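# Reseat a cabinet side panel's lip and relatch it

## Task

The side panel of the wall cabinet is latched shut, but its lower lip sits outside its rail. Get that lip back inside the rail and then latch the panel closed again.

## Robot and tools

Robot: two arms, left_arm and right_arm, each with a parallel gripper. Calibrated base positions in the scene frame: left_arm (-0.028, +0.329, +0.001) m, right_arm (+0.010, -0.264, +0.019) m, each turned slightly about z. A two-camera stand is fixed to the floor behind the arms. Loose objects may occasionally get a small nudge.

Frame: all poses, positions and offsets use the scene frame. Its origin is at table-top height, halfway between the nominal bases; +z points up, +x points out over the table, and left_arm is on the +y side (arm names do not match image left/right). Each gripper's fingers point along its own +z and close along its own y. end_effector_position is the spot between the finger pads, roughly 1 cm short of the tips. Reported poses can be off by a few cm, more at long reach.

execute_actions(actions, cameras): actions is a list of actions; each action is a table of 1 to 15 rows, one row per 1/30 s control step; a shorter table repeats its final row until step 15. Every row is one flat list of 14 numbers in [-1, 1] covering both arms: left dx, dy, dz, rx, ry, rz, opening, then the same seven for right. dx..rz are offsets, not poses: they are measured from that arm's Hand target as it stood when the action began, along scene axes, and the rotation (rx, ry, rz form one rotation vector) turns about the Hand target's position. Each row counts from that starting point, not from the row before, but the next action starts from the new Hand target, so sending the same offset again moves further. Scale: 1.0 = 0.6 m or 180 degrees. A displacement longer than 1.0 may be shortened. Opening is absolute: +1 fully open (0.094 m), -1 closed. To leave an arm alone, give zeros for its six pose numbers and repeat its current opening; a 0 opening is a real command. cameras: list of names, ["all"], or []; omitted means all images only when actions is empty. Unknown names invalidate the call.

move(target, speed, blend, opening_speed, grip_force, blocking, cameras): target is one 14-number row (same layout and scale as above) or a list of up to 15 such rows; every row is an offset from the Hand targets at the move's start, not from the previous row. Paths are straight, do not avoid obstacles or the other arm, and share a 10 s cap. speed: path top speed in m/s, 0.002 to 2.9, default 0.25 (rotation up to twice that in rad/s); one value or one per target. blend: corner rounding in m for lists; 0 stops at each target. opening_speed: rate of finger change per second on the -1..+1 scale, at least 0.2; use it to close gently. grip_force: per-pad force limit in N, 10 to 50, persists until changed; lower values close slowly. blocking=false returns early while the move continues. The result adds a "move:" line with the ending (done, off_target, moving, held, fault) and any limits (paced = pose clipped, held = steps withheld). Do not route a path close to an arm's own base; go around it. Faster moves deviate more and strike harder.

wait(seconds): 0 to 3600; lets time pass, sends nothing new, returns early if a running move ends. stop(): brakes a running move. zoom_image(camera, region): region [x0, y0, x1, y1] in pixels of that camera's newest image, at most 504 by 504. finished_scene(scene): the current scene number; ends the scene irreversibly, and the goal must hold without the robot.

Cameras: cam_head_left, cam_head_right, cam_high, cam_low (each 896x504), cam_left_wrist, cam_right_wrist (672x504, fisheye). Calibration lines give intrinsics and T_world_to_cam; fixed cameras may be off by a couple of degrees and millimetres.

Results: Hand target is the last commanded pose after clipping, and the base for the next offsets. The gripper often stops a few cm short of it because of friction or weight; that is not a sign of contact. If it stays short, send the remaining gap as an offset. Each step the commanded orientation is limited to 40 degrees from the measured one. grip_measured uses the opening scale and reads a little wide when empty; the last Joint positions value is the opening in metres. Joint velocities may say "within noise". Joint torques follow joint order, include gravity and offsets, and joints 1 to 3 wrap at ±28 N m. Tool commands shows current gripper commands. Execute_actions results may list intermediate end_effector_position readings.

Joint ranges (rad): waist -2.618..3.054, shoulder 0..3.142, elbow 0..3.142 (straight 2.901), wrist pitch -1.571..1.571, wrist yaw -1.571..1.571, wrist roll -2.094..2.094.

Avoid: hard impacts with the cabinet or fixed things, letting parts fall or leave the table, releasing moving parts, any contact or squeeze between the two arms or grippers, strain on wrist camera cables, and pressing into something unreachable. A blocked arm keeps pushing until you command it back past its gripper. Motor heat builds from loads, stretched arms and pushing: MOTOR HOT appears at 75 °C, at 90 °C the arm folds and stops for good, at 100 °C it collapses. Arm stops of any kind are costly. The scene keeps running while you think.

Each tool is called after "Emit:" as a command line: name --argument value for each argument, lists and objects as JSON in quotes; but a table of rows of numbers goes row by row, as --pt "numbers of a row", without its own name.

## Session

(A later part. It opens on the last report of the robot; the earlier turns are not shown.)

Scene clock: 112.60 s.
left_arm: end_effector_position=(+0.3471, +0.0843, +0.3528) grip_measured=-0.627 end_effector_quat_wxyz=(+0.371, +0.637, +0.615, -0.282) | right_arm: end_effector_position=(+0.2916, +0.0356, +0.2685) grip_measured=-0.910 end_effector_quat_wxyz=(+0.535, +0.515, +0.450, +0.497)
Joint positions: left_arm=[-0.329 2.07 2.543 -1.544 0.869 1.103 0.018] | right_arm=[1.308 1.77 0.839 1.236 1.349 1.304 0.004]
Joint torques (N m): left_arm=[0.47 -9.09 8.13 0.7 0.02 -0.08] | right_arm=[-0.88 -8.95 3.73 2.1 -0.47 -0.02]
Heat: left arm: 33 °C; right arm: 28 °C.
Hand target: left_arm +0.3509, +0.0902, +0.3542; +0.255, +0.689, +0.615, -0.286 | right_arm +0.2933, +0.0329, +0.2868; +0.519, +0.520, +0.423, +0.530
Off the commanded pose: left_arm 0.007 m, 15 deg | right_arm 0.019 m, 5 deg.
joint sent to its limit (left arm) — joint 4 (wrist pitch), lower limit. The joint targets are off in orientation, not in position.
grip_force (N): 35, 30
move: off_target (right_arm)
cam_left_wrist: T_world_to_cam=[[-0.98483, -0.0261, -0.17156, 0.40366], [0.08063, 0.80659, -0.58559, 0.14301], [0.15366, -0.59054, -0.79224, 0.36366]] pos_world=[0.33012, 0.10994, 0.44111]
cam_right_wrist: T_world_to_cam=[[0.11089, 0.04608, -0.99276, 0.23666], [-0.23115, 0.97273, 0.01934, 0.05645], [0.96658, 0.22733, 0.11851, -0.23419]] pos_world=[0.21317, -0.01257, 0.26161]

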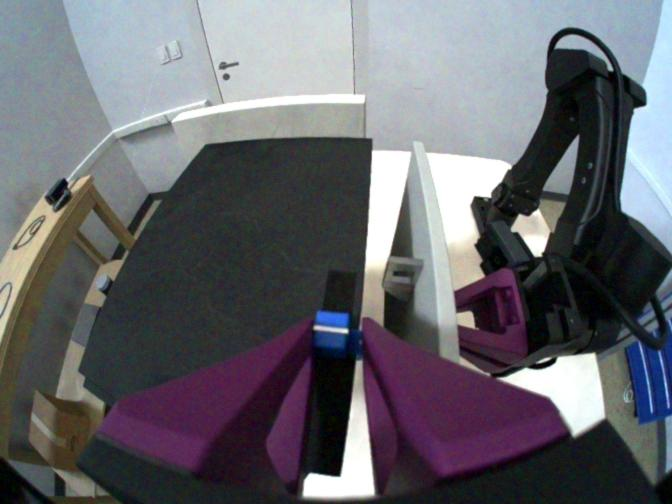

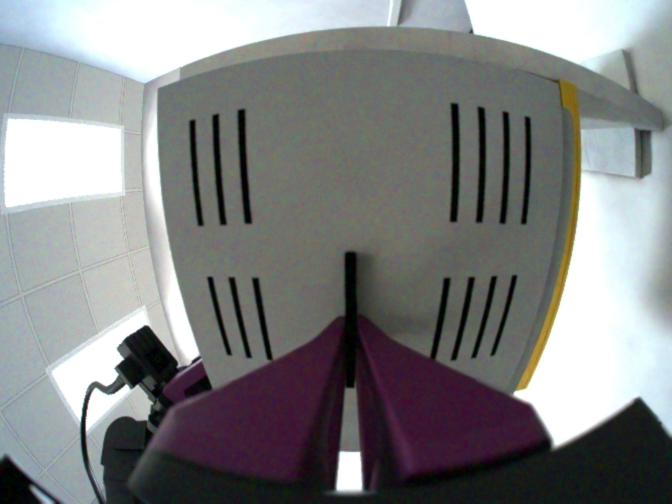

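Emit:
move --pt "0 0 0 0 0 0 -1 0.0 -0.003 -0.025 0 0 0 -1" --pt "0 0 0 0 0 0 -1 0.03 -0.006 -0.025 0 0 0 -1" --speed 0.08 --cameras '["cam_left_wrist","cam_right_wrist"]'

Emit:
zoom_image --camera "cam_right_wrist" --region '[420, 50, 640, 410]'

Scene clock: 121.20 s.
left_arm: end_effector_position=(+0.3471, +0.0843, +0.3528) grip_measured=-0.627 end_effector_quat_wxyz=(+0.371, +0.637, +0.615, -0.282) | right_arm: end_effector_position=(+0.3066, +0.0242, +0.2604) grip_measured=-0.910 end_effector_quat_wxyz=(+0.531, +0.522, +0.436, +0.505)
Joint positions: left_arm=[-0.329 2.07 2.543 -1.544 0.869 1.103 0.018] | right_arm=[1.255 1.783 0.807 1.27 1.307 1.351 0.004]
Joint torques (N m): left_arm=[0.5 -9.1 8.1 0.71 0.02 -0.08] | right_arm=[-0.87 -6.84 4.9 1.79 -0.59 0.03]
Heat: left arm: 33 °C; right arm: 29 °C.
Hand target: left_arm +0.3509, +0.0902, +0.3542; +0.255, +0.689, +0.615, -0.286 | right_arm +0.3113, +0.0294, +0.2718; +0.519, +0.520, +0.423, +0.530
Off the commanded pose: left_arm 0.007 m, 15 deg | right_arm 0.013 m, 3 deg.
joint sent to its limit (left arm) — joint 4 (wrist pitch), lower limit. The joint targets are off in orientation, not in position.
grip_force (N): 35, 30
move: off_target (right_arm)
cam_left_wrist: T_world_to_cam=[[-0.98483, -0.0261, -0.17156, 0.40366], [0.08063, 0.80659, -0.58559, 0.14301], [0.15366, -0.59054, -0.79224, 0.36366]] pos_world=[0.33012, 0.10994, 0.44111]
cam_right_wrist: T_world_to_cam=[[0.12472, 0.07696, -0.9892, 0.22157], [-0.22261, 0.97374, 0.04769, 0.06111], [0.9669, 0.21426, 0.13858, -0.25011]] pos_world=[0.2278, -0.02297, 0.25092]

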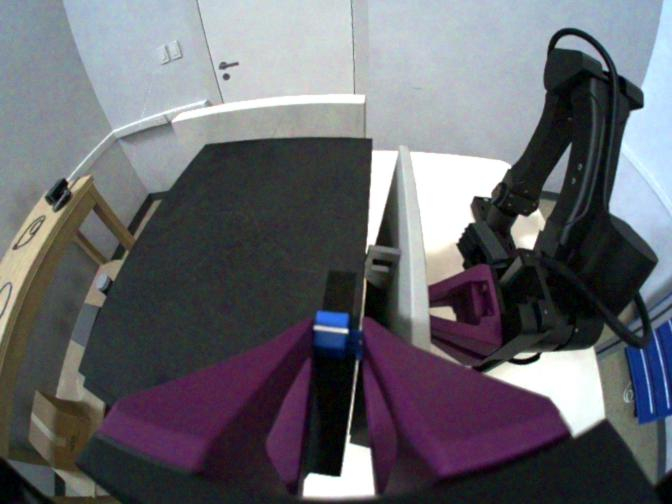

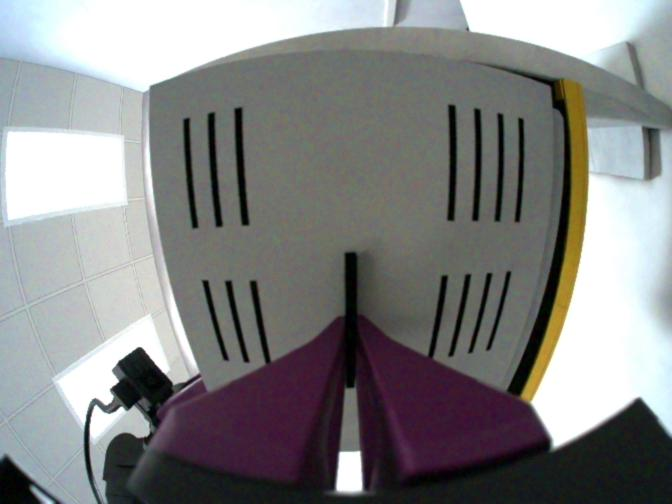

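Scaled by 1.400 from the camera's image (finer frame: 960x720).

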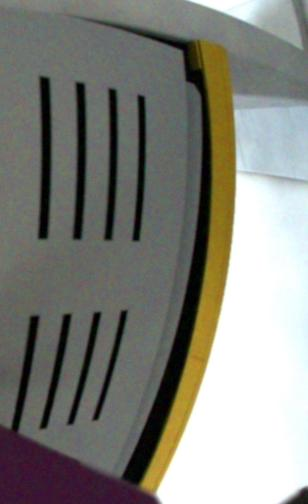

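Emit:
move --pt "0 0 0 0 0 0 -1 0 0 -0.015 -0.018 0 0 -1" --pt "0 0 0 0 0 0 -1 0.0 0 -0.042 -0.018 0 0 -1" --speed 0.06 --cameras '["cam_left_wrist","cam_right_wrist"]'

Emit:
zoom_image --camera "cam_right_wrist" --region '[420, 50, 640, 410]'

Scene clock: 127.17 s.
left_arm: end_effector_position=(+0.3471, +0.0843, +0.3528) grip_measured=-0.627 end_effector_quat_wxyz=(+0.371, +0.637, +0.615, -0.282) | right_arm: end_effector_position=(+0.3094, +0.0288, +0.2352) grip_measured=-0.910 end_effector_quat_wxyz=(+0.542, +0.504, +0.459, +0.491)
Joint positions: left_arm=[-0.329 2.07 2.543 -1.544 0.869 1.103 0.018] | right_arm=[1.25 1.854 0.783 1.322 1.285 1.327 0.004]
Joint torques (N m): left_arm=[0.49 -9.1 8.12 0.7 0.01 -0.08] | right_arm=[-0.55 -7.1 3.41 2.35 -0.38 -0.13]
Heat: left arm: 33 °C; right arm: 28 °C.
Hand target: left_arm +0.3509, +0.0902, +0.3542; +0.255, +0.689, +0.615, -0.286 | right_arm +0.3113, +0.0293, +0.2467; +0.534, +0.505, +0.438, +0.518
Off the commanded pose: left_arm 0.007 m, 15 deg | right_arm 0.012 m, 4 deg.
joint sent to its limit (left arm) — joint 4 (wrist pitch), lower limit. The joint targets are off in orientation, not in position.
grip_force (N): 35, 30
move: off_target (right_arm)
cam_left_wrist: T_world_to_cam=[[-0.98483, -0.0261, -0.17156, 0.40366], [0.08063, 0.80659, -0.58559, 0.14301], [0.15366, -0.59054, -0.79224, 0.36366]] pos_world=[0.33012, 0.10994, 0.44111]
cam_right_wrist: T_world_to_cam=[[0.11189, 0.0141, -0.99362, 0.20277], [-0.23625, 0.97161, -0.01282, 0.07698], [0.96523, 0.23618, 0.11205, -0.24415]] pos_world=[0.23115, -0.01999, 0.22982]

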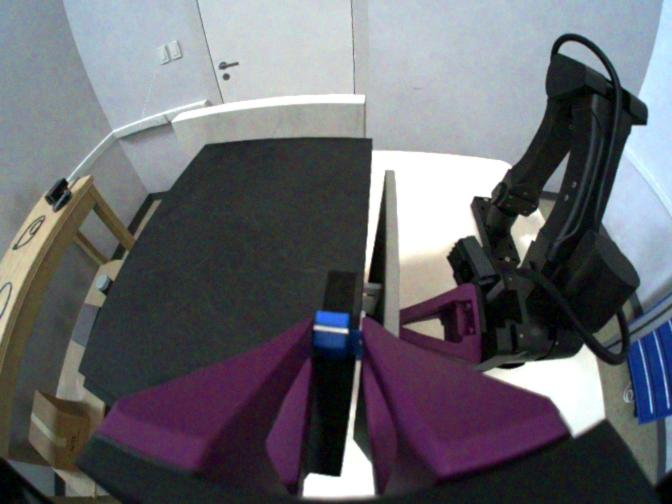

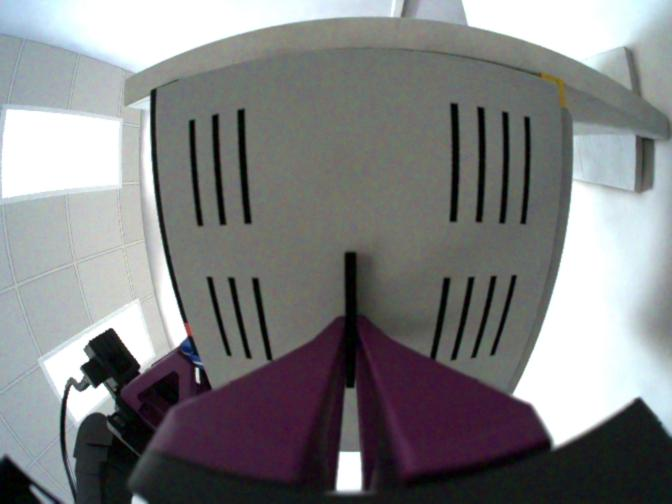

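Scaled by 1.400 from the camera's image (finer frame: 960x720).

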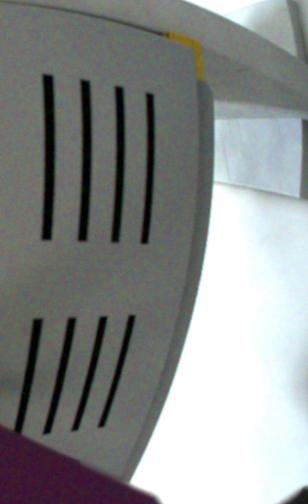

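Emit:
move --pt "0 0 0 0 0 0 -1 -0.012 0 0.005 0 0 0 -1" --pt "0 0 0 0 0 0 -1 -0.012 0 0.04 0 0 0 -1" --pt "0 0 0 0 0 0 -1 0.027 -0.003 0.035 0 0 0 -1" --speed 0.08 --cameras '["cam_left_wrist","cam_right_wrist"]'

Emit:
zoom_image --camera "cam_right_wrist" --region '[420, 50, 640, 410]'

Scene clock: 137.17 s.
left_arm: end_effector_position=(+0.3471, +0.0843, +0.3528) grip_measured=-0.627 end_effector_quat_wxyz=(+0.371, +0.637, +0.615, -0.282) | right_arm: end_effector_position=(+0.3197, +0.0237, +0.2343) grip_measured=-0.910 end_effector_quat_wxyz=(+0.553, +0.495, +0.471, +0.476)
Joint positions: left_arm=[-0.329 2.07 2.543 -1.544 0.869 1.103 0.018] | right_arm=[1.216 1.842 0.783 1.271 1.257 1.318 0.004]
Joint torques (N m): left_arm=[0.5 -9.06 8.18 0.71 0.02 -0.08] | right_arm=[-1.43 -10.43 6.63 1.79 -0.54 0.1]
Heat: left arm: 33 °C; right arm: 29 °C.
Hand target: left_arm +0.3509, +0.0902, +0.3542; +0.255, +0.689, +0.615, -0.286 | right_arm +0.3275, +0.0276, +0.2676; +0.534, +0.505, +0.438, +0.518
Off the commanded pose: left_arm 0.007 m, 15 deg | right_arm 0.034 m, 7 deg.
joint sent to its limit (left arm) — joint 4 (wrist pitch), lower limit. The joint targets are off in orientation, not in position.
grip_force (N): 35, 30
move: off_target (right_arm)
cam_left_wrist: T_world_to_cam=[[-0.98483, -0.0261, -0.17156, 0.40366], [0.08063, 0.80659, -0.58559, 0.14301], [0.15366, -0.59054, -0.79224, 0.36366]] pos_world=[0.33012, 0.10994, 0.44111]
cam_right_wrist: T_world_to_cam=[[0.10182, -0.03414, -0.99422, 0.20524], [-0.22945, 0.97166, -0.05687, 0.09246], [0.96798, 0.23392, 0.0911, -0.24871]] pos_world=[0.24107, -0.02465, 0.23197]

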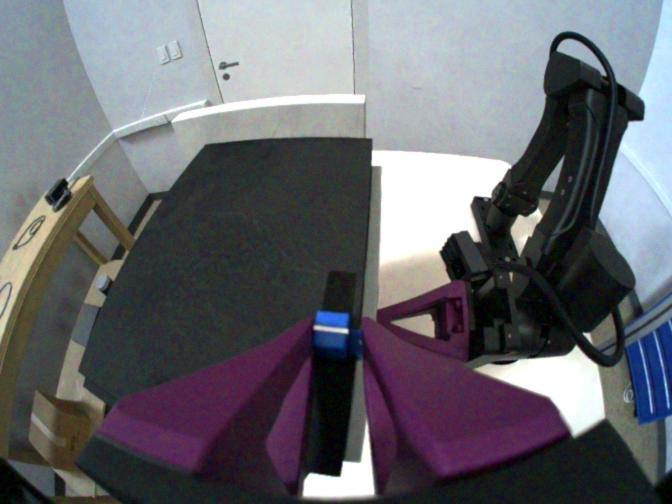

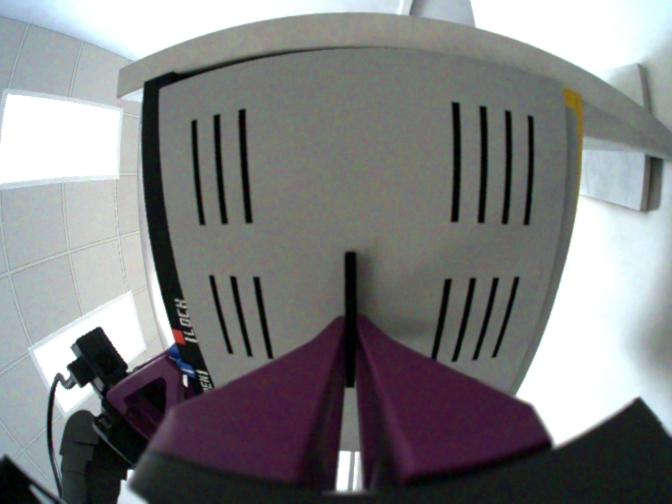

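Scaled by 1.400 from the camera's image (finer frame: 960x720).

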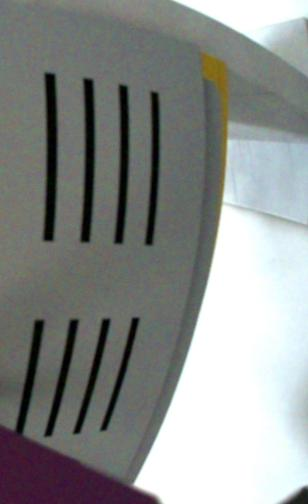

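Emit:
move --pt "0 0 0 0 0 0 -1 -0.05 0.004 -0.01 0 0 0 -1" --pt "0 0 0 0 0 0 -1 -0.05 0.008 0.055 0 0 0 -1" --pt "0 0 0 0 0 0 -1 -0.02 0.006 0.028 0 0 0 -1" --speed 0.1 --cameras '["cam_left_wrist","cam_right_wrist"]'

Scene clock: 146.53 s.
left_arm: end_effector_position=(+0.3471, +0.0843, +0.3528) grip_measured=-0.627 end_effector_quat_wxyz=(+0.371, +0.637, +0.615, -0.282) | right_arm: end_effector_position=(+0.3068, +0.0283, +0.2656) grip_measured=-0.910 end_effector_quat_wxyz=(+0.546, +0.499, +0.462, +0.490)
Joint positions: left_arm=[-0.329 2.07 2.543 -1.544 0.869 1.103 0.018] | right_arm=[1.256 1.762 0.817 1.216 1.287 1.295 0.004]
Joint torques (N m): left_arm=[0.49 -9.1 8.16 0.7 0.01 -0.09] | right_arm=[-1.76 -7.19 6.32 1.86 -0.5 0.03]
Heat: left arm: 33 °C; right arm: 28 °C.
Hand target: left_arm +0.3509, +0.0902, +0.3542; +0.255, +0.689, +0.615, -0.286 | right_arm +0.3155, +0.0312, +0.2844; +0.534, +0.505, +0.438, +0.518
Off the commanded pose: left_arm 0.007 m, 15 deg | right_arm 0.021 m, 4 deg.
joint sent to its limit (left arm) — joint 4 (wrist pitch), lower limit. The joint targets are off in orientation, not in position.
grip_force (N): 35, 30
move: off_target (right_arm)
cam_left_wrist: T_world_to_cam=[[-0.98483, -0.0261, -0.17156, 0.40366], [0.08063, 0.80659, -0.58559, 0.14301], [0.15366, -0.59054, -0.79224, 0.36366]] pos_world=[0.33012, 0.10994, 0.44111]
cam_right_wrist: T_world_to_cam=[[0.11516, 0.00059, -0.99335, 0.23252], [-0.23806, 0.97087, -0.02702, 0.0816], [0.9644, 0.23959, 0.11195, -0.24482]] pos_world=[0.22875, -0.0207, 0.26058]

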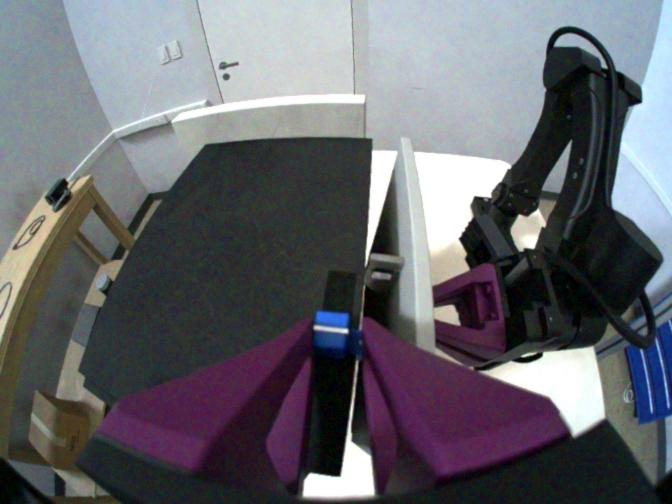

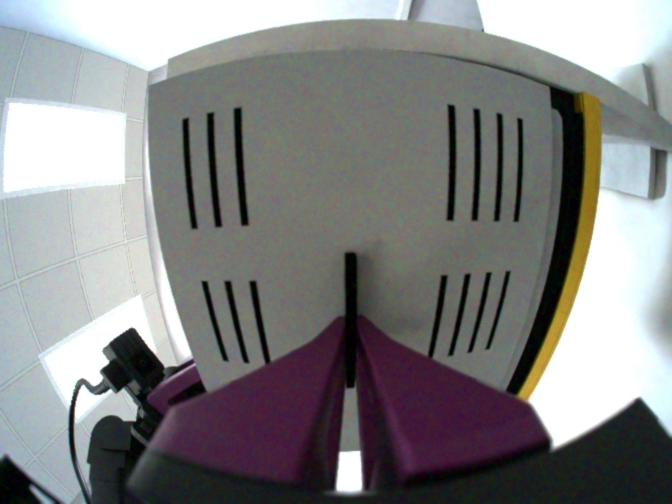

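Emit:
move --pt "0 0 0 0 0 0 -1 -0.005 0 -0.024 0 -0.012 0 -1" --pt "0 0 0 0 0 0 -1 0.02 0 -0.024 0 -0.012 0 -1" --speed 0.08 --cameras '["cam_left_wrist","cam_right_wrist"]'

Emit:
zoom_image --camera "cam_left_wrist" --region '[330, 120, 450, 400]'

Scene clock: 155.60 s.
left_arm: end_effector_position=(+0.3471, +0.0843, +0.3528) grip_measured=-0.627 end_effector_quat_wxyz=(+0.371, +0.637, +0.615, -0.282) | right_arm: end_effector_position=(+0.3127, +0.0328, +0.2548) grip_measured=-0.910 end_effector_quat_wxyz=(+0.548, +0.494, +0.454, +0.500)
Joint positions: left_arm=[-0.329 2.07 2.543 -1.544 0.869 1.103 0.018] | right_arm=[1.243 1.841 0.817 1.356 1.262 1.249 0.004]
Joint torques (N m): left_arm=[0.54 -9.06 8.14 0.7 0.03 -0.08] | right_arm=[-3.3 -6.74 5.11 2.09 -0.74 -0.02]
Heat: left arm: 34 °C; right arm: 29 °C.
Hand target: left_arm +0.3509, +0.0902, +0.3542; +0.255, +0.689, +0.615, -0.286 | right_arm +0.3276, +0.0312, +0.2700; +0.542, +0.495, +0.428, +0.527
Off the commanded pose: left_arm 0.007 m, 15 deg | right_arm 0.021 m, 4 deg.
joint sent to its limit (left arm) — joint 4 (wrist pitch), lower limit. The joint targets are off in orientation, not in position.
grip_force (N): 35, 30
move: off_target (right_arm)
cam_left_wrist: T_world_to_cam=[[-0.98483, -0.0261, -0.17156, 0.40366], [0.08063, 0.80659, -0.58559, 0.14301], [0.15366, -0.59054, -0.79224, 0.36366]] pos_world=[0.33012, 0.10994, 0.44111]
cam_right_wrist: T_world_to_cam=[[0.14013, 0.01006, -0.99008, 0.21213], [-0.24358, 0.96957, -0.02462, 0.07942], [0.9597, 0.24462, 0.13831, -0.25574]] pos_world=[0.23506, -0.01658, 0.24735]

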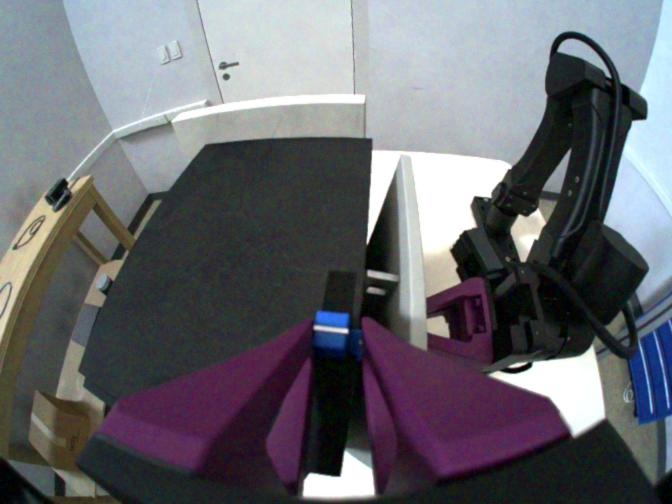

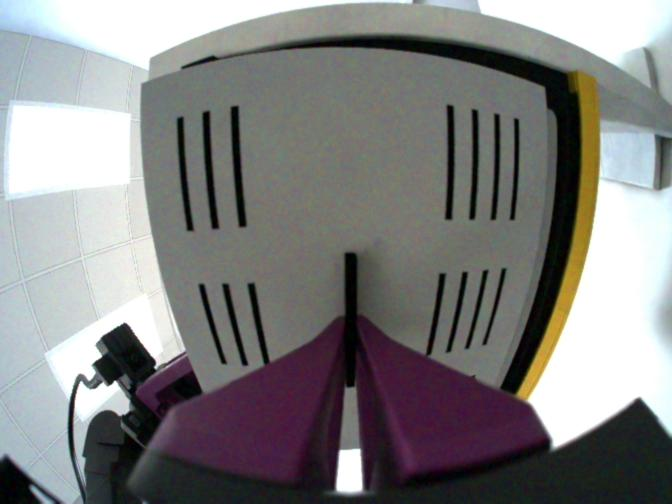

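Scaled by 1.800 from the camera's image (finer frame: 960x720).

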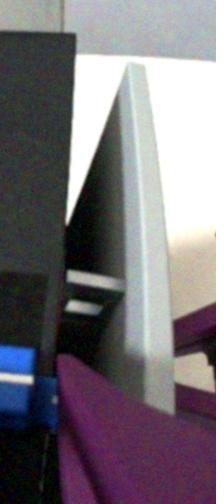

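Emit:
move --pt "0 0 0 0 0 0 -1 0 -0.002 -0.02 0 0 0 -1" --pt "0 0 0 0 0 0 -1 0 -0.002 -0.045 0 0 0 -1" --speed 0.06 --cameras '["cam_left_wrist","cam_right_wrist"]'

Emit:
zoom_image --camera "cam_right_wrist" --region '[420, 50, 640, 410]'

Scene clock: 160.40 s.
left_arm: end_effector_position=(+0.3472, +0.0844, +0.3529) grip_measured=-0.627 end_effector_quat_wxyz=(+0.370, +0.637, +0.615, -0.281) | right_arm: end_effector_position=(+0.3212, +0.0354, +0.2424) grip_measured=-0.910 end_effector_quat_wxyz=(+0.542, +0.493, +0.444, +0.515)
Joint positions: left_arm=[-0.33 2.07 2.544 -1.544 0.867 1.102 0.018] | right_arm=[1.22 1.912 0.817 1.453 1.225 1.258 0.004]
Joint torques (N m): left_arm=[0.5 -9.02 8.05 0.71 0.04 -0.08] | right_arm=[-1.81 -6.12 2.8 2.17 -0.38 0.01]
Heat: left arm: 34 °C; right arm: 29 °C.
Hand target: left_arm +0.3509, +0.0903, +0.3542; +0.255, +0.689, +0.615, -0.286 | right_arm +0.3276, +0.0300, +0.2430; +0.542, +0.495, +0.428, +0.527
Off the commanded pose: left_arm 0.007 m, 15 deg | right_arm 0.008 m, 2 deg.
joint sent to its limit (left arm) — joint 4 (wrist pitch), lower limit. The joint targets are off in orientation, not in position.
grip_force (N): 35, 30
move: done
cam_left_wrist: T_world_to_cam=[[-0.98473, -0.02717, -0.17197, 0.40394], [0.07974, 0.80764, -0.58425, 0.14266], [0.15476, -0.58905, -0.79314, 0.36361]] pos_world=[0.33013, 0.10994, 0.4412]
cam_right_wrist: T_world_to_cam=[[0.16196, 0.04016, -0.98598, 0.18955], [-0.25576, 0.96674, -0.00263, 0.07735], [0.95308, 0.2526, 0.16684, -0.26782]] pos_world=[0.24434, -0.01474, 0.23178]

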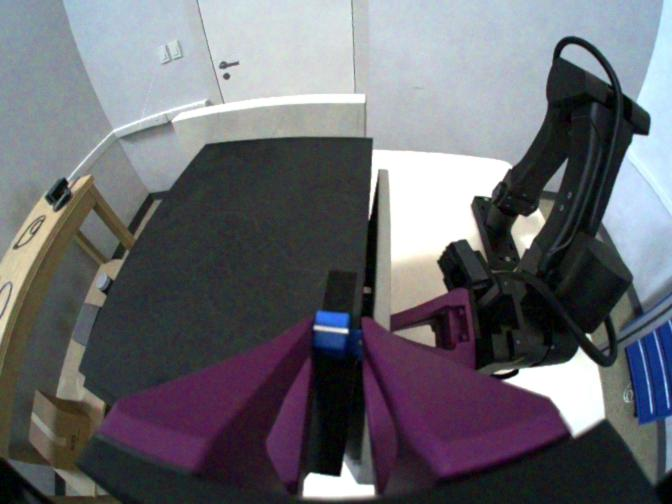

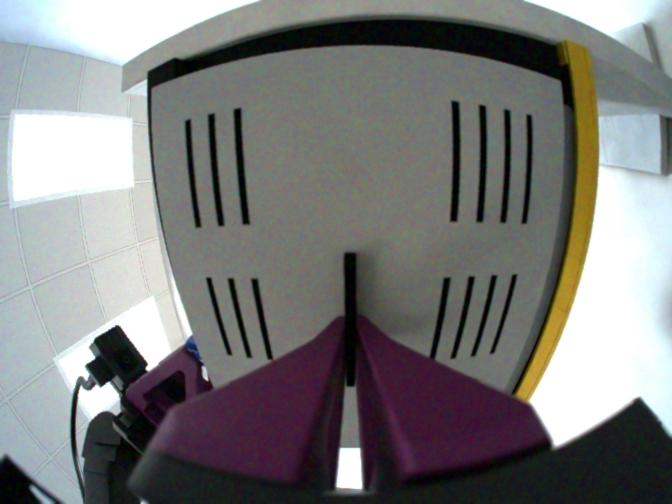

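Scaled by 1.400 from the camera's image (finer frame: 960x720).

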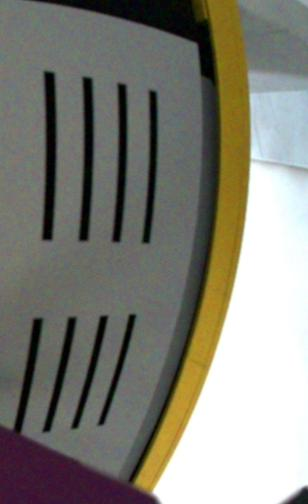

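Emit:
move --pt "0 0 0 0 0 0 -1 0 -0.012 0.015 0 0 0 -1" --pt "0 0 0 0 0 0 -1 0 -0.012 -0.008 0 0 0 -1" --speed 0.06 --cameras '["cam_left_wrist","cam_right_wrist"]'

Emit:
zoom_image --camera "cam_right_wrist" --region '[420, 50, 640, 410]'

Scene clock: 165.13 s.
left_arm: end_effector_position=(+0.3472, +0.0844, +0.3529) grip_measured=-0.627 end_effector_quat_wxyz=(+0.370, +0.637, +0.615, -0.281) | right_arm: end_effector_position=(+0.3213, +0.0359, +0.2406) grip_measured=-0.910 end_effector_quat_wxyz=(+0.538, +0.486, +0.449, +0.522)
Joint positions: left_arm=[-0.33 2.07 2.544 -1.544 0.867 1.102 0.018] | right_arm=[1.216 1.908 0.798 1.457 1.197 1.27 0.004]
Joint torques (N m): left_arm=[0.53 -9.06 8.09 0.71 0.03 -0.07] | right_arm=[-2.14 -6.2 1.74 2.32 -0.16 0.02]
Heat: left arm: 34 °C; right arm: 29 °C.
Hand target: left_arm +0.3509, +0.0903, +0.3542; +0.255, +0.689, +0.615, -0.286 | right_arm +0.3276, +0.0227, +0.2382; +0.542, +0.495, +0.428, +0.527
Off the commanded pose: left_arm 0.007 m, 15 deg | right_arm 0.015 m, 3 deg.
joint sent to its limit (left arm) — joint 4 (wrist pitch), lower limit. The joint targets are off in orientation, not in position.
grip_force (N): 35, 30
move: off_target (right_arm)
cam_left_wrist: T_world_to_cam=[[-0.98478, -0.02745, -0.17165, 0.40385], [0.07934, 0.80763, -0.58433, 0.14283], [0.15466, -0.58906, -0.79315, 0.36364]] pos_world=[0.33012, 0.10994, 0.4412]
cam_right_wrist: T_world_to_cam=[[0.16624, 0.04226, -0.98518, 0.1861], [-0.27836, 0.96046, -0.00578, 0.0852], [0.94598, 0.27519, 0.17143, -0.26744]] pos_world=[0.24577, -0.01609, 0.22968]

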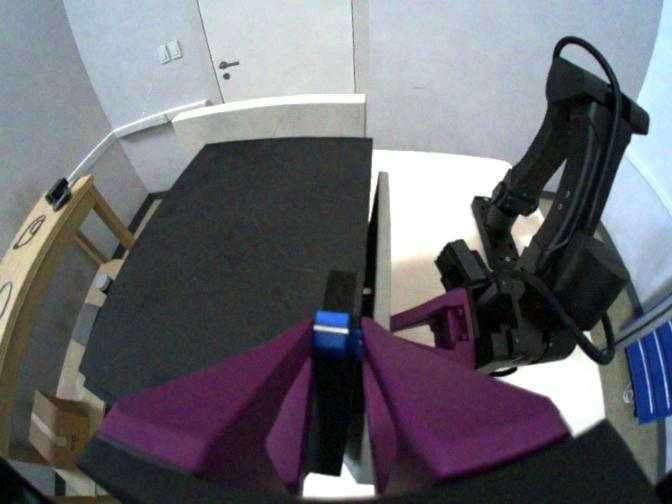

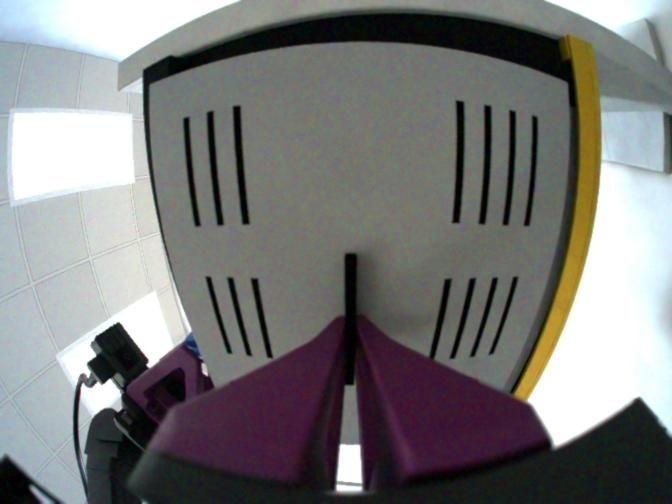

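Scaled by 1.400 from the camera's image (finer frame: 960x720).

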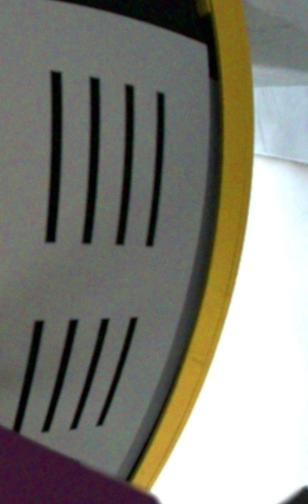

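Emit:
move --pt "0 0 0 0 0 0 -1 0 0.004 0.045 0.01 0 0 -1" --pt "0 0 0 0 0 0 -1 0 -0.014 0.045 0.01 0 0 -1" --speed 0.06 --cameras '["cam_right_wrist"]'

Emit:
zoom_image --camera "cam_right_wrist" --region '[420, 30, 640, 410]'

Scene clock: 169.60 s.
left_arm: end_effector_position=(+0.3472, +0.0844, +0.3529) grip_measured=-0.627 end_effector_quat_wxyz=(+0.370, +0.637, +0.615, -0.281) | right_arm: end_effector_position=(+0.3210, +0.0348, +0.2421) grip_measured=-0.910 end_effector_quat_wxyz=(+0.533, +0.483, +0.457, +0.523)
Joint positions: left_arm=[-0.33 2.07 2.544 -1.544 0.867 1.102 0.018] | right_arm=[1.212 1.875 0.783 1.401 1.18 1.303 0.004]
Joint torques (N m): left_arm=[0.47 -9.07 8.02 0.72 0.03 -0.07] | right_arm=[-2.52 -11.41 3 1.89 -0.02 -0.04]
Heat: left arm: 34 °C; right arm: 29 °C.
Hand target: left_arm +0.3509, +0.0903, +0.3542; +0.255, +0.689, +0.615, -0.286 | right_arm +0.3276, +0.0143, +0.2652; +0.534, +0.504, +0.420, +0.534
Off the commanded pose: left_arm 0.007 m, 15 deg | right_arm 0.032 m, 5 deg.
joint sent to its limit (left arm) — joint 4 (wrist pitch), lower limit. The joint targets are off in orientation, not in position.
grip_force (N): 35, 30
move: off_target (right_arm)
cam_right_wrist: T_world_to_cam=[[0.15677, 0.03999, -0.98682, 0.19121], [-0.29406, 0.95576, -0.00798, 0.09184], [0.94284, 0.29143, 0.16159, -0.2644]] pos_world=[0.24632, -0.01837, 0.23215]

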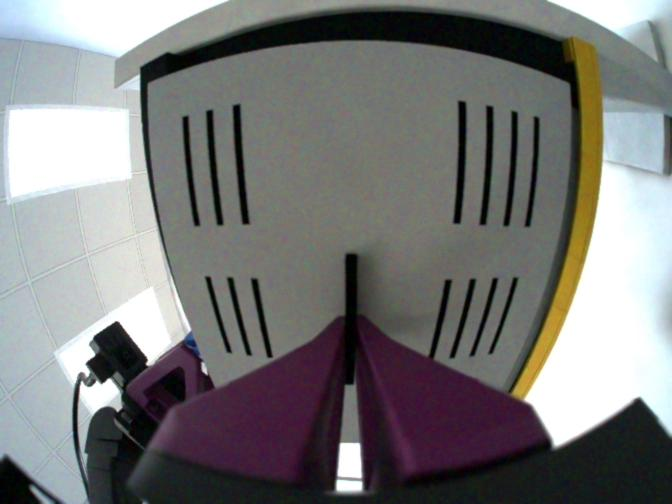

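Scaled by 1.326 from the camera's image (finer frame: 960x720).

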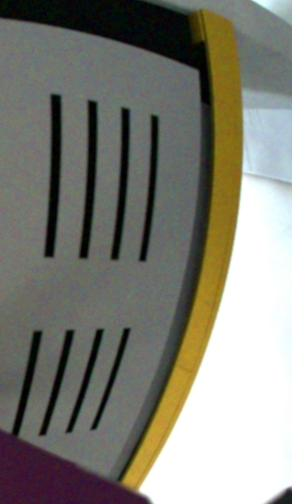

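Emit:
move --pt "0 0 0 0 0 0 -1 -0.012 0 0.035 0.004 0 -0.008 -1" --pt "0 0 0 0 0 0 -1 -0.012 -0.012 0.015 0.004 0 -0.008 -1" --speed 0.08 --cameras '["cam_right_wrist","cam_left_wrist"]'

Scene clock: 173.00 s.
left_arm: end_effector_position=(+0.3472, +0.0844, +0.3529) grip_measured=-0.627 end_effector_quat_wxyz=(+0.370, +0.637, +0.615, -0.281) | right_arm: end_effector_position=(+0.3201, +0.0318, +0.2461) grip_measured=-0.910 end_effector_quat_wxyz=(+0.540, +0.479, +0.468, +0.510)
Joint positions: left_arm=[-0.33 2.07 2.544 -1.544 0.867 1.102 0.018] | right_arm=[1.212 1.838 0.778 1.34 1.186 1.293 0.004]
Joint torques (N m): left_arm=[0.49 -9.06 8.03 0.71 0.03 -0.06] | right_arm=[-1.5 -11.34 2.89 2.48 0.35 -0.03]
Heat: left arm: 34 °C; right arm: 29 °C.
Hand target: left_arm +0.3509, +0.0903, +0.3542; +0.255, +0.689, +0.615, -0.286 | right_arm +0.3204, +0.0071, +0.2742; +0.537, +0.513, +0.410, +0.530
Off the commanded pose: left_arm 0.007 m, 15 deg | right_arm 0.037 m, 8 deg.
joint sent to its limit (left arm) — joint 4 (wrist pitch), lower limit. The joint targets are off in orientation, not in position.
grip_force (N): 35, 30
move: off_target (right_arm)
cam_left_wrist: T_world_to_cam=[[-0.98478, -0.02745, -0.17165, 0.40385], [0.07934, 0.80763, -0.58433, 0.14283], [0.15466, -0.58906, -0.79315, 0.36364]] pos_world=[0.33012, 0.10994, 0.4412]
cam_right_wrist: T_world_to_cam=[[0.14366, 0.00368, -0.98962, 0.20144], [-0.28851, 0.95671, -0.03833, 0.10021], [0.94664, 0.29102, 0.1385, -0.25876]] pos_world=[0.24493, -0.02131, 0.23902]
Images, in order (width x height): cam_left_wrist 672x504, cam_right_wrist 672x504.

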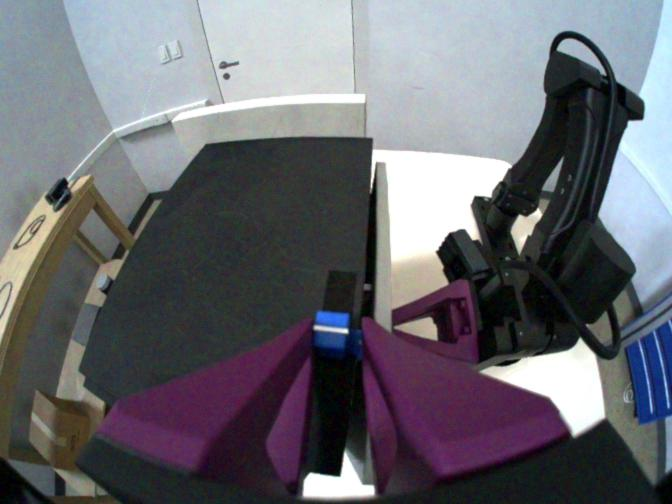

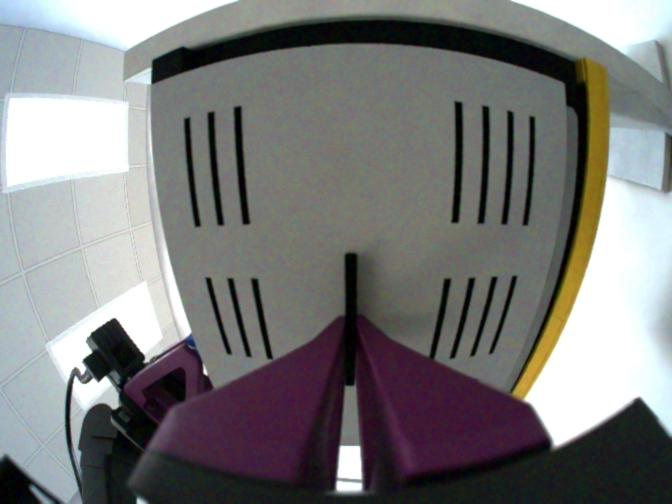

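Emit:
move --pt "0 0 0 0 0 0 -1 0.002 0 -0.03 0.0 0 0 -1" --pt "0 0 0 0 0 0 -1 0.004 0.006 -0.062 0.0 0 0.008 -1" --speed 0.06 --cameras '["cam_right_wrist","cam_left_wrist"]'

Emit:
zoom_image --camera "cam_right_wrist" --region '[420, 30, 640, 410]'

Scene clock: 177.40 s.
left_arm: end_effector_position=(+0.3472, +0.0844, +0.3529) grip_measured=-0.627 end_effector_quat_wxyz=(+0.370, +0.637, +0.615, -0.281) | right_arm: end_effector_position=(+0.3170, +0.0314, +0.2441) grip_measured=-0.910 end_effector_quat_wxyz=(+0.524, +0.476, +0.454, +0.541)
Joint positions: left_arm=[-0.33 2.07 2.544 -1.544 0.867 1.102 0.018] | right_arm=[1.212 1.861 0.742 1.455 1.147 1.302 0.004]
Joint torques (N m): left_arm=[0.49 -9.06 8.01 0.71 0.04 -0.06] | right_arm=[-1.98 -5.01 2 2.4 0.41 0.23]
Heat: left arm: 34 °C; right arm: 29 °C.
Hand target: left_arm +0.3509, +0.0903, +0.3542; +0.255, +0.689, +0.615, -0.286 | right_arm +0.3227, +0.0107, +0.2370; +0.531, +0.507, +0.416, +0.536
Off the commanded pose: left_arm 0.007 m, 15 deg | right_arm 0.023 m, 6 deg.
joint sent to its limit (left arm) — joint 4 (wrist pitch), lower limit. The joint targets are off in orientation, not in position.
grip_force (N): 35, 30
move: off_target (right_arm)
cam_left_wrist: T_world_to_cam=[[-0.98478, -0.02745, -0.17165, 0.40385], [0.07934, 0.80763, -0.58433, 0.14283], [0.15466, -0.58906, -0.79315, 0.36364]] pos_world=[0.33012, 0.10994, 0.4412]
cam_right_wrist: T_world_to_cam=[[0.17533, 0.06474, -0.98238, 0.18621], [-0.32389, 0.94608, 0.00454, 0.10064], [0.92971, 0.31738, 0.18685, -0.26266]] pos_world=[0.24414, -0.0239, 0.23155]
Images, in order (width x height): cam_left_wrist 672x504, cam_right_wrist 672x504.

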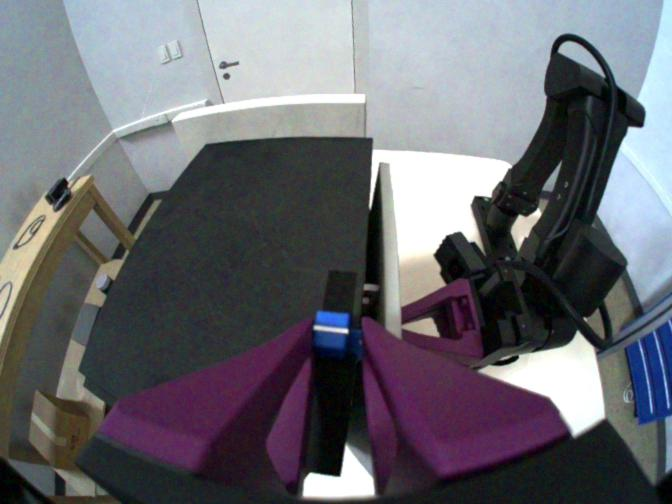

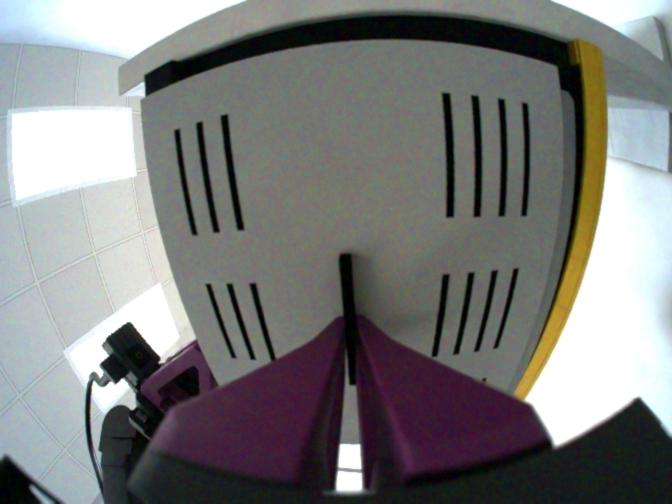

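Scaled by 1.326 from the camera's image (finer frame: 960x720).

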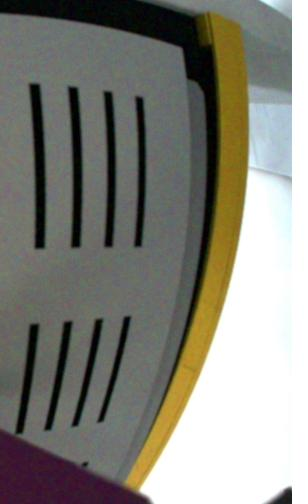

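Emit:
wait --seconds 0 --cameras '["cam_low","cam_head_left","cam_head_right"]'

Emit:
zoom_image --camera "cam_low" --region '[460, 110, 580, 240]'

Emit:
zoom_image --camera "cam_head_left" --region '[350, 190, 460, 280]'

Emit:
zoom_image --camera "cam_head_right" --region '[350, 190, 460, 280]'

Scene clock: 184.03 s.
left_arm: end_effector_position=(+0.3472, +0.0844, +0.3529) grip_measured=-0.627 end_effector_quat_wxyz=(+0.370, +0.637, +0.615, -0.281) | right_arm: end_effector_position=(+0.3170, +0.0314, +0.2441) grip_measured=-0.910 end_effector_quat_wxyz=(+0.524, +0.476, +0.454, +0.541)
Joint positions: left_arm=[-0.33 2.07 2.544 -1.544 0.867 1.102 0.018] | right_arm=[1.212 1.861 0.742 1.455 1.147 1.302 0.004]
Joint torques (N m): left_arm=[0.49 -9.07 8.06 0.71 0.03 -0.07] | right_arm=[-1.84 -5.01 1.95 2.38 0.44 0.23]
Heat: left arm: 34 °C; right arm: 29 °C.
Hand target: left_arm +0.3509, +0.0903, +0.3542; +0.255, +0.689, +0.615, -0.286 | right_arm +0.3227, +0.0107, +0.2370; +0.531, +0.507, +0.416, +0.536
Tool commands: left_gripper/opening=-1.0 right_gripper/opening=-1.0
Off the commanded pose: left_arm 0.007 m, 15 deg | right_arm 0.023 m, 6 deg.
grip_force (N): 35, 30
Images, in order (width x height): cam_head_left 896x504, cam_head_right 896x504, cam_low 896x504.

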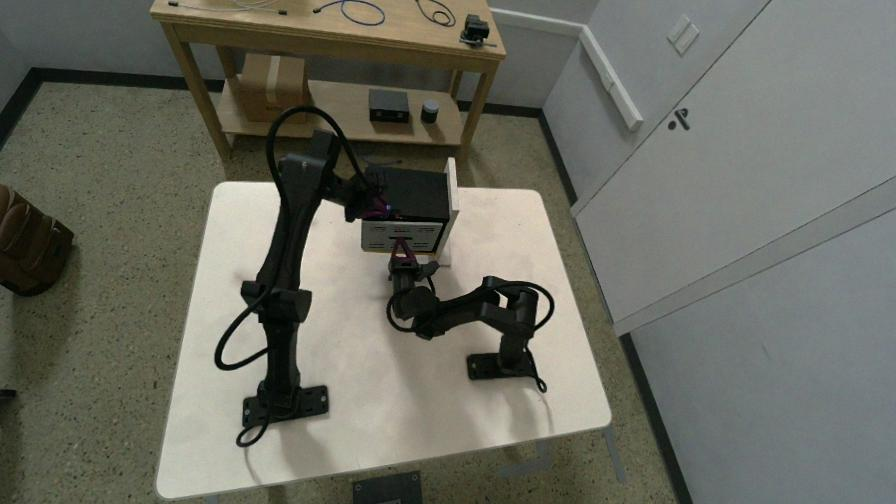

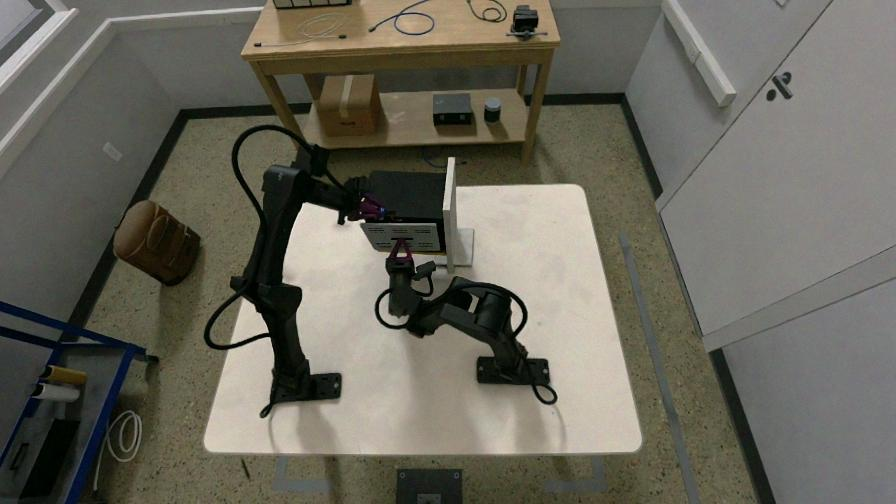

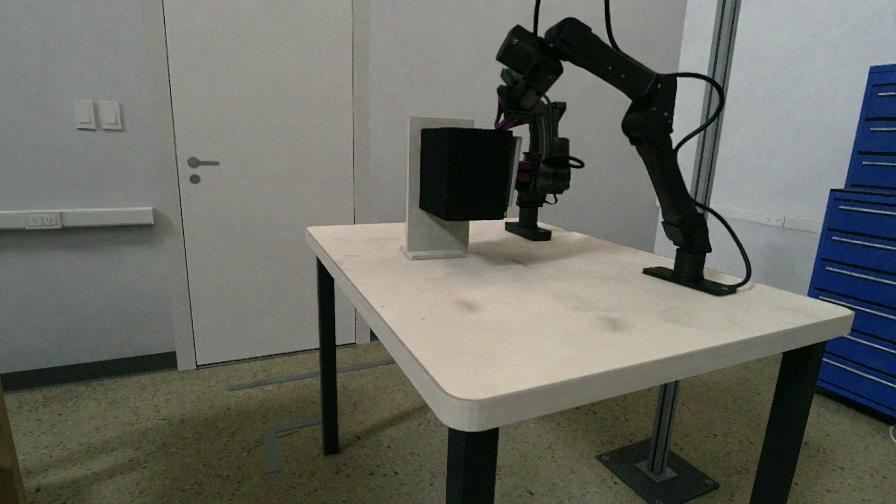

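Scaled by 3.877 from the camera's image (finer frame: 1280x720).

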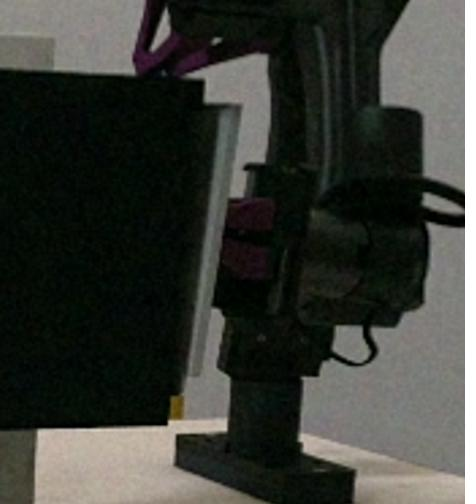

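Scaled by 4.582 from the camera's image (finer frame: 1280x720).

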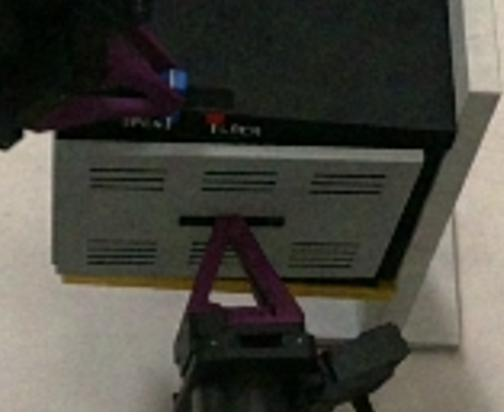

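Scaled by 4.582 from the camera's image (finer frame: 1280x720).

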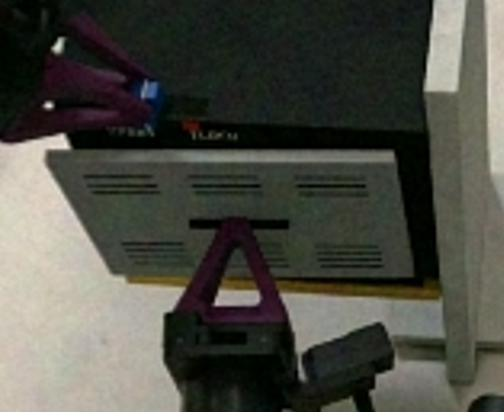

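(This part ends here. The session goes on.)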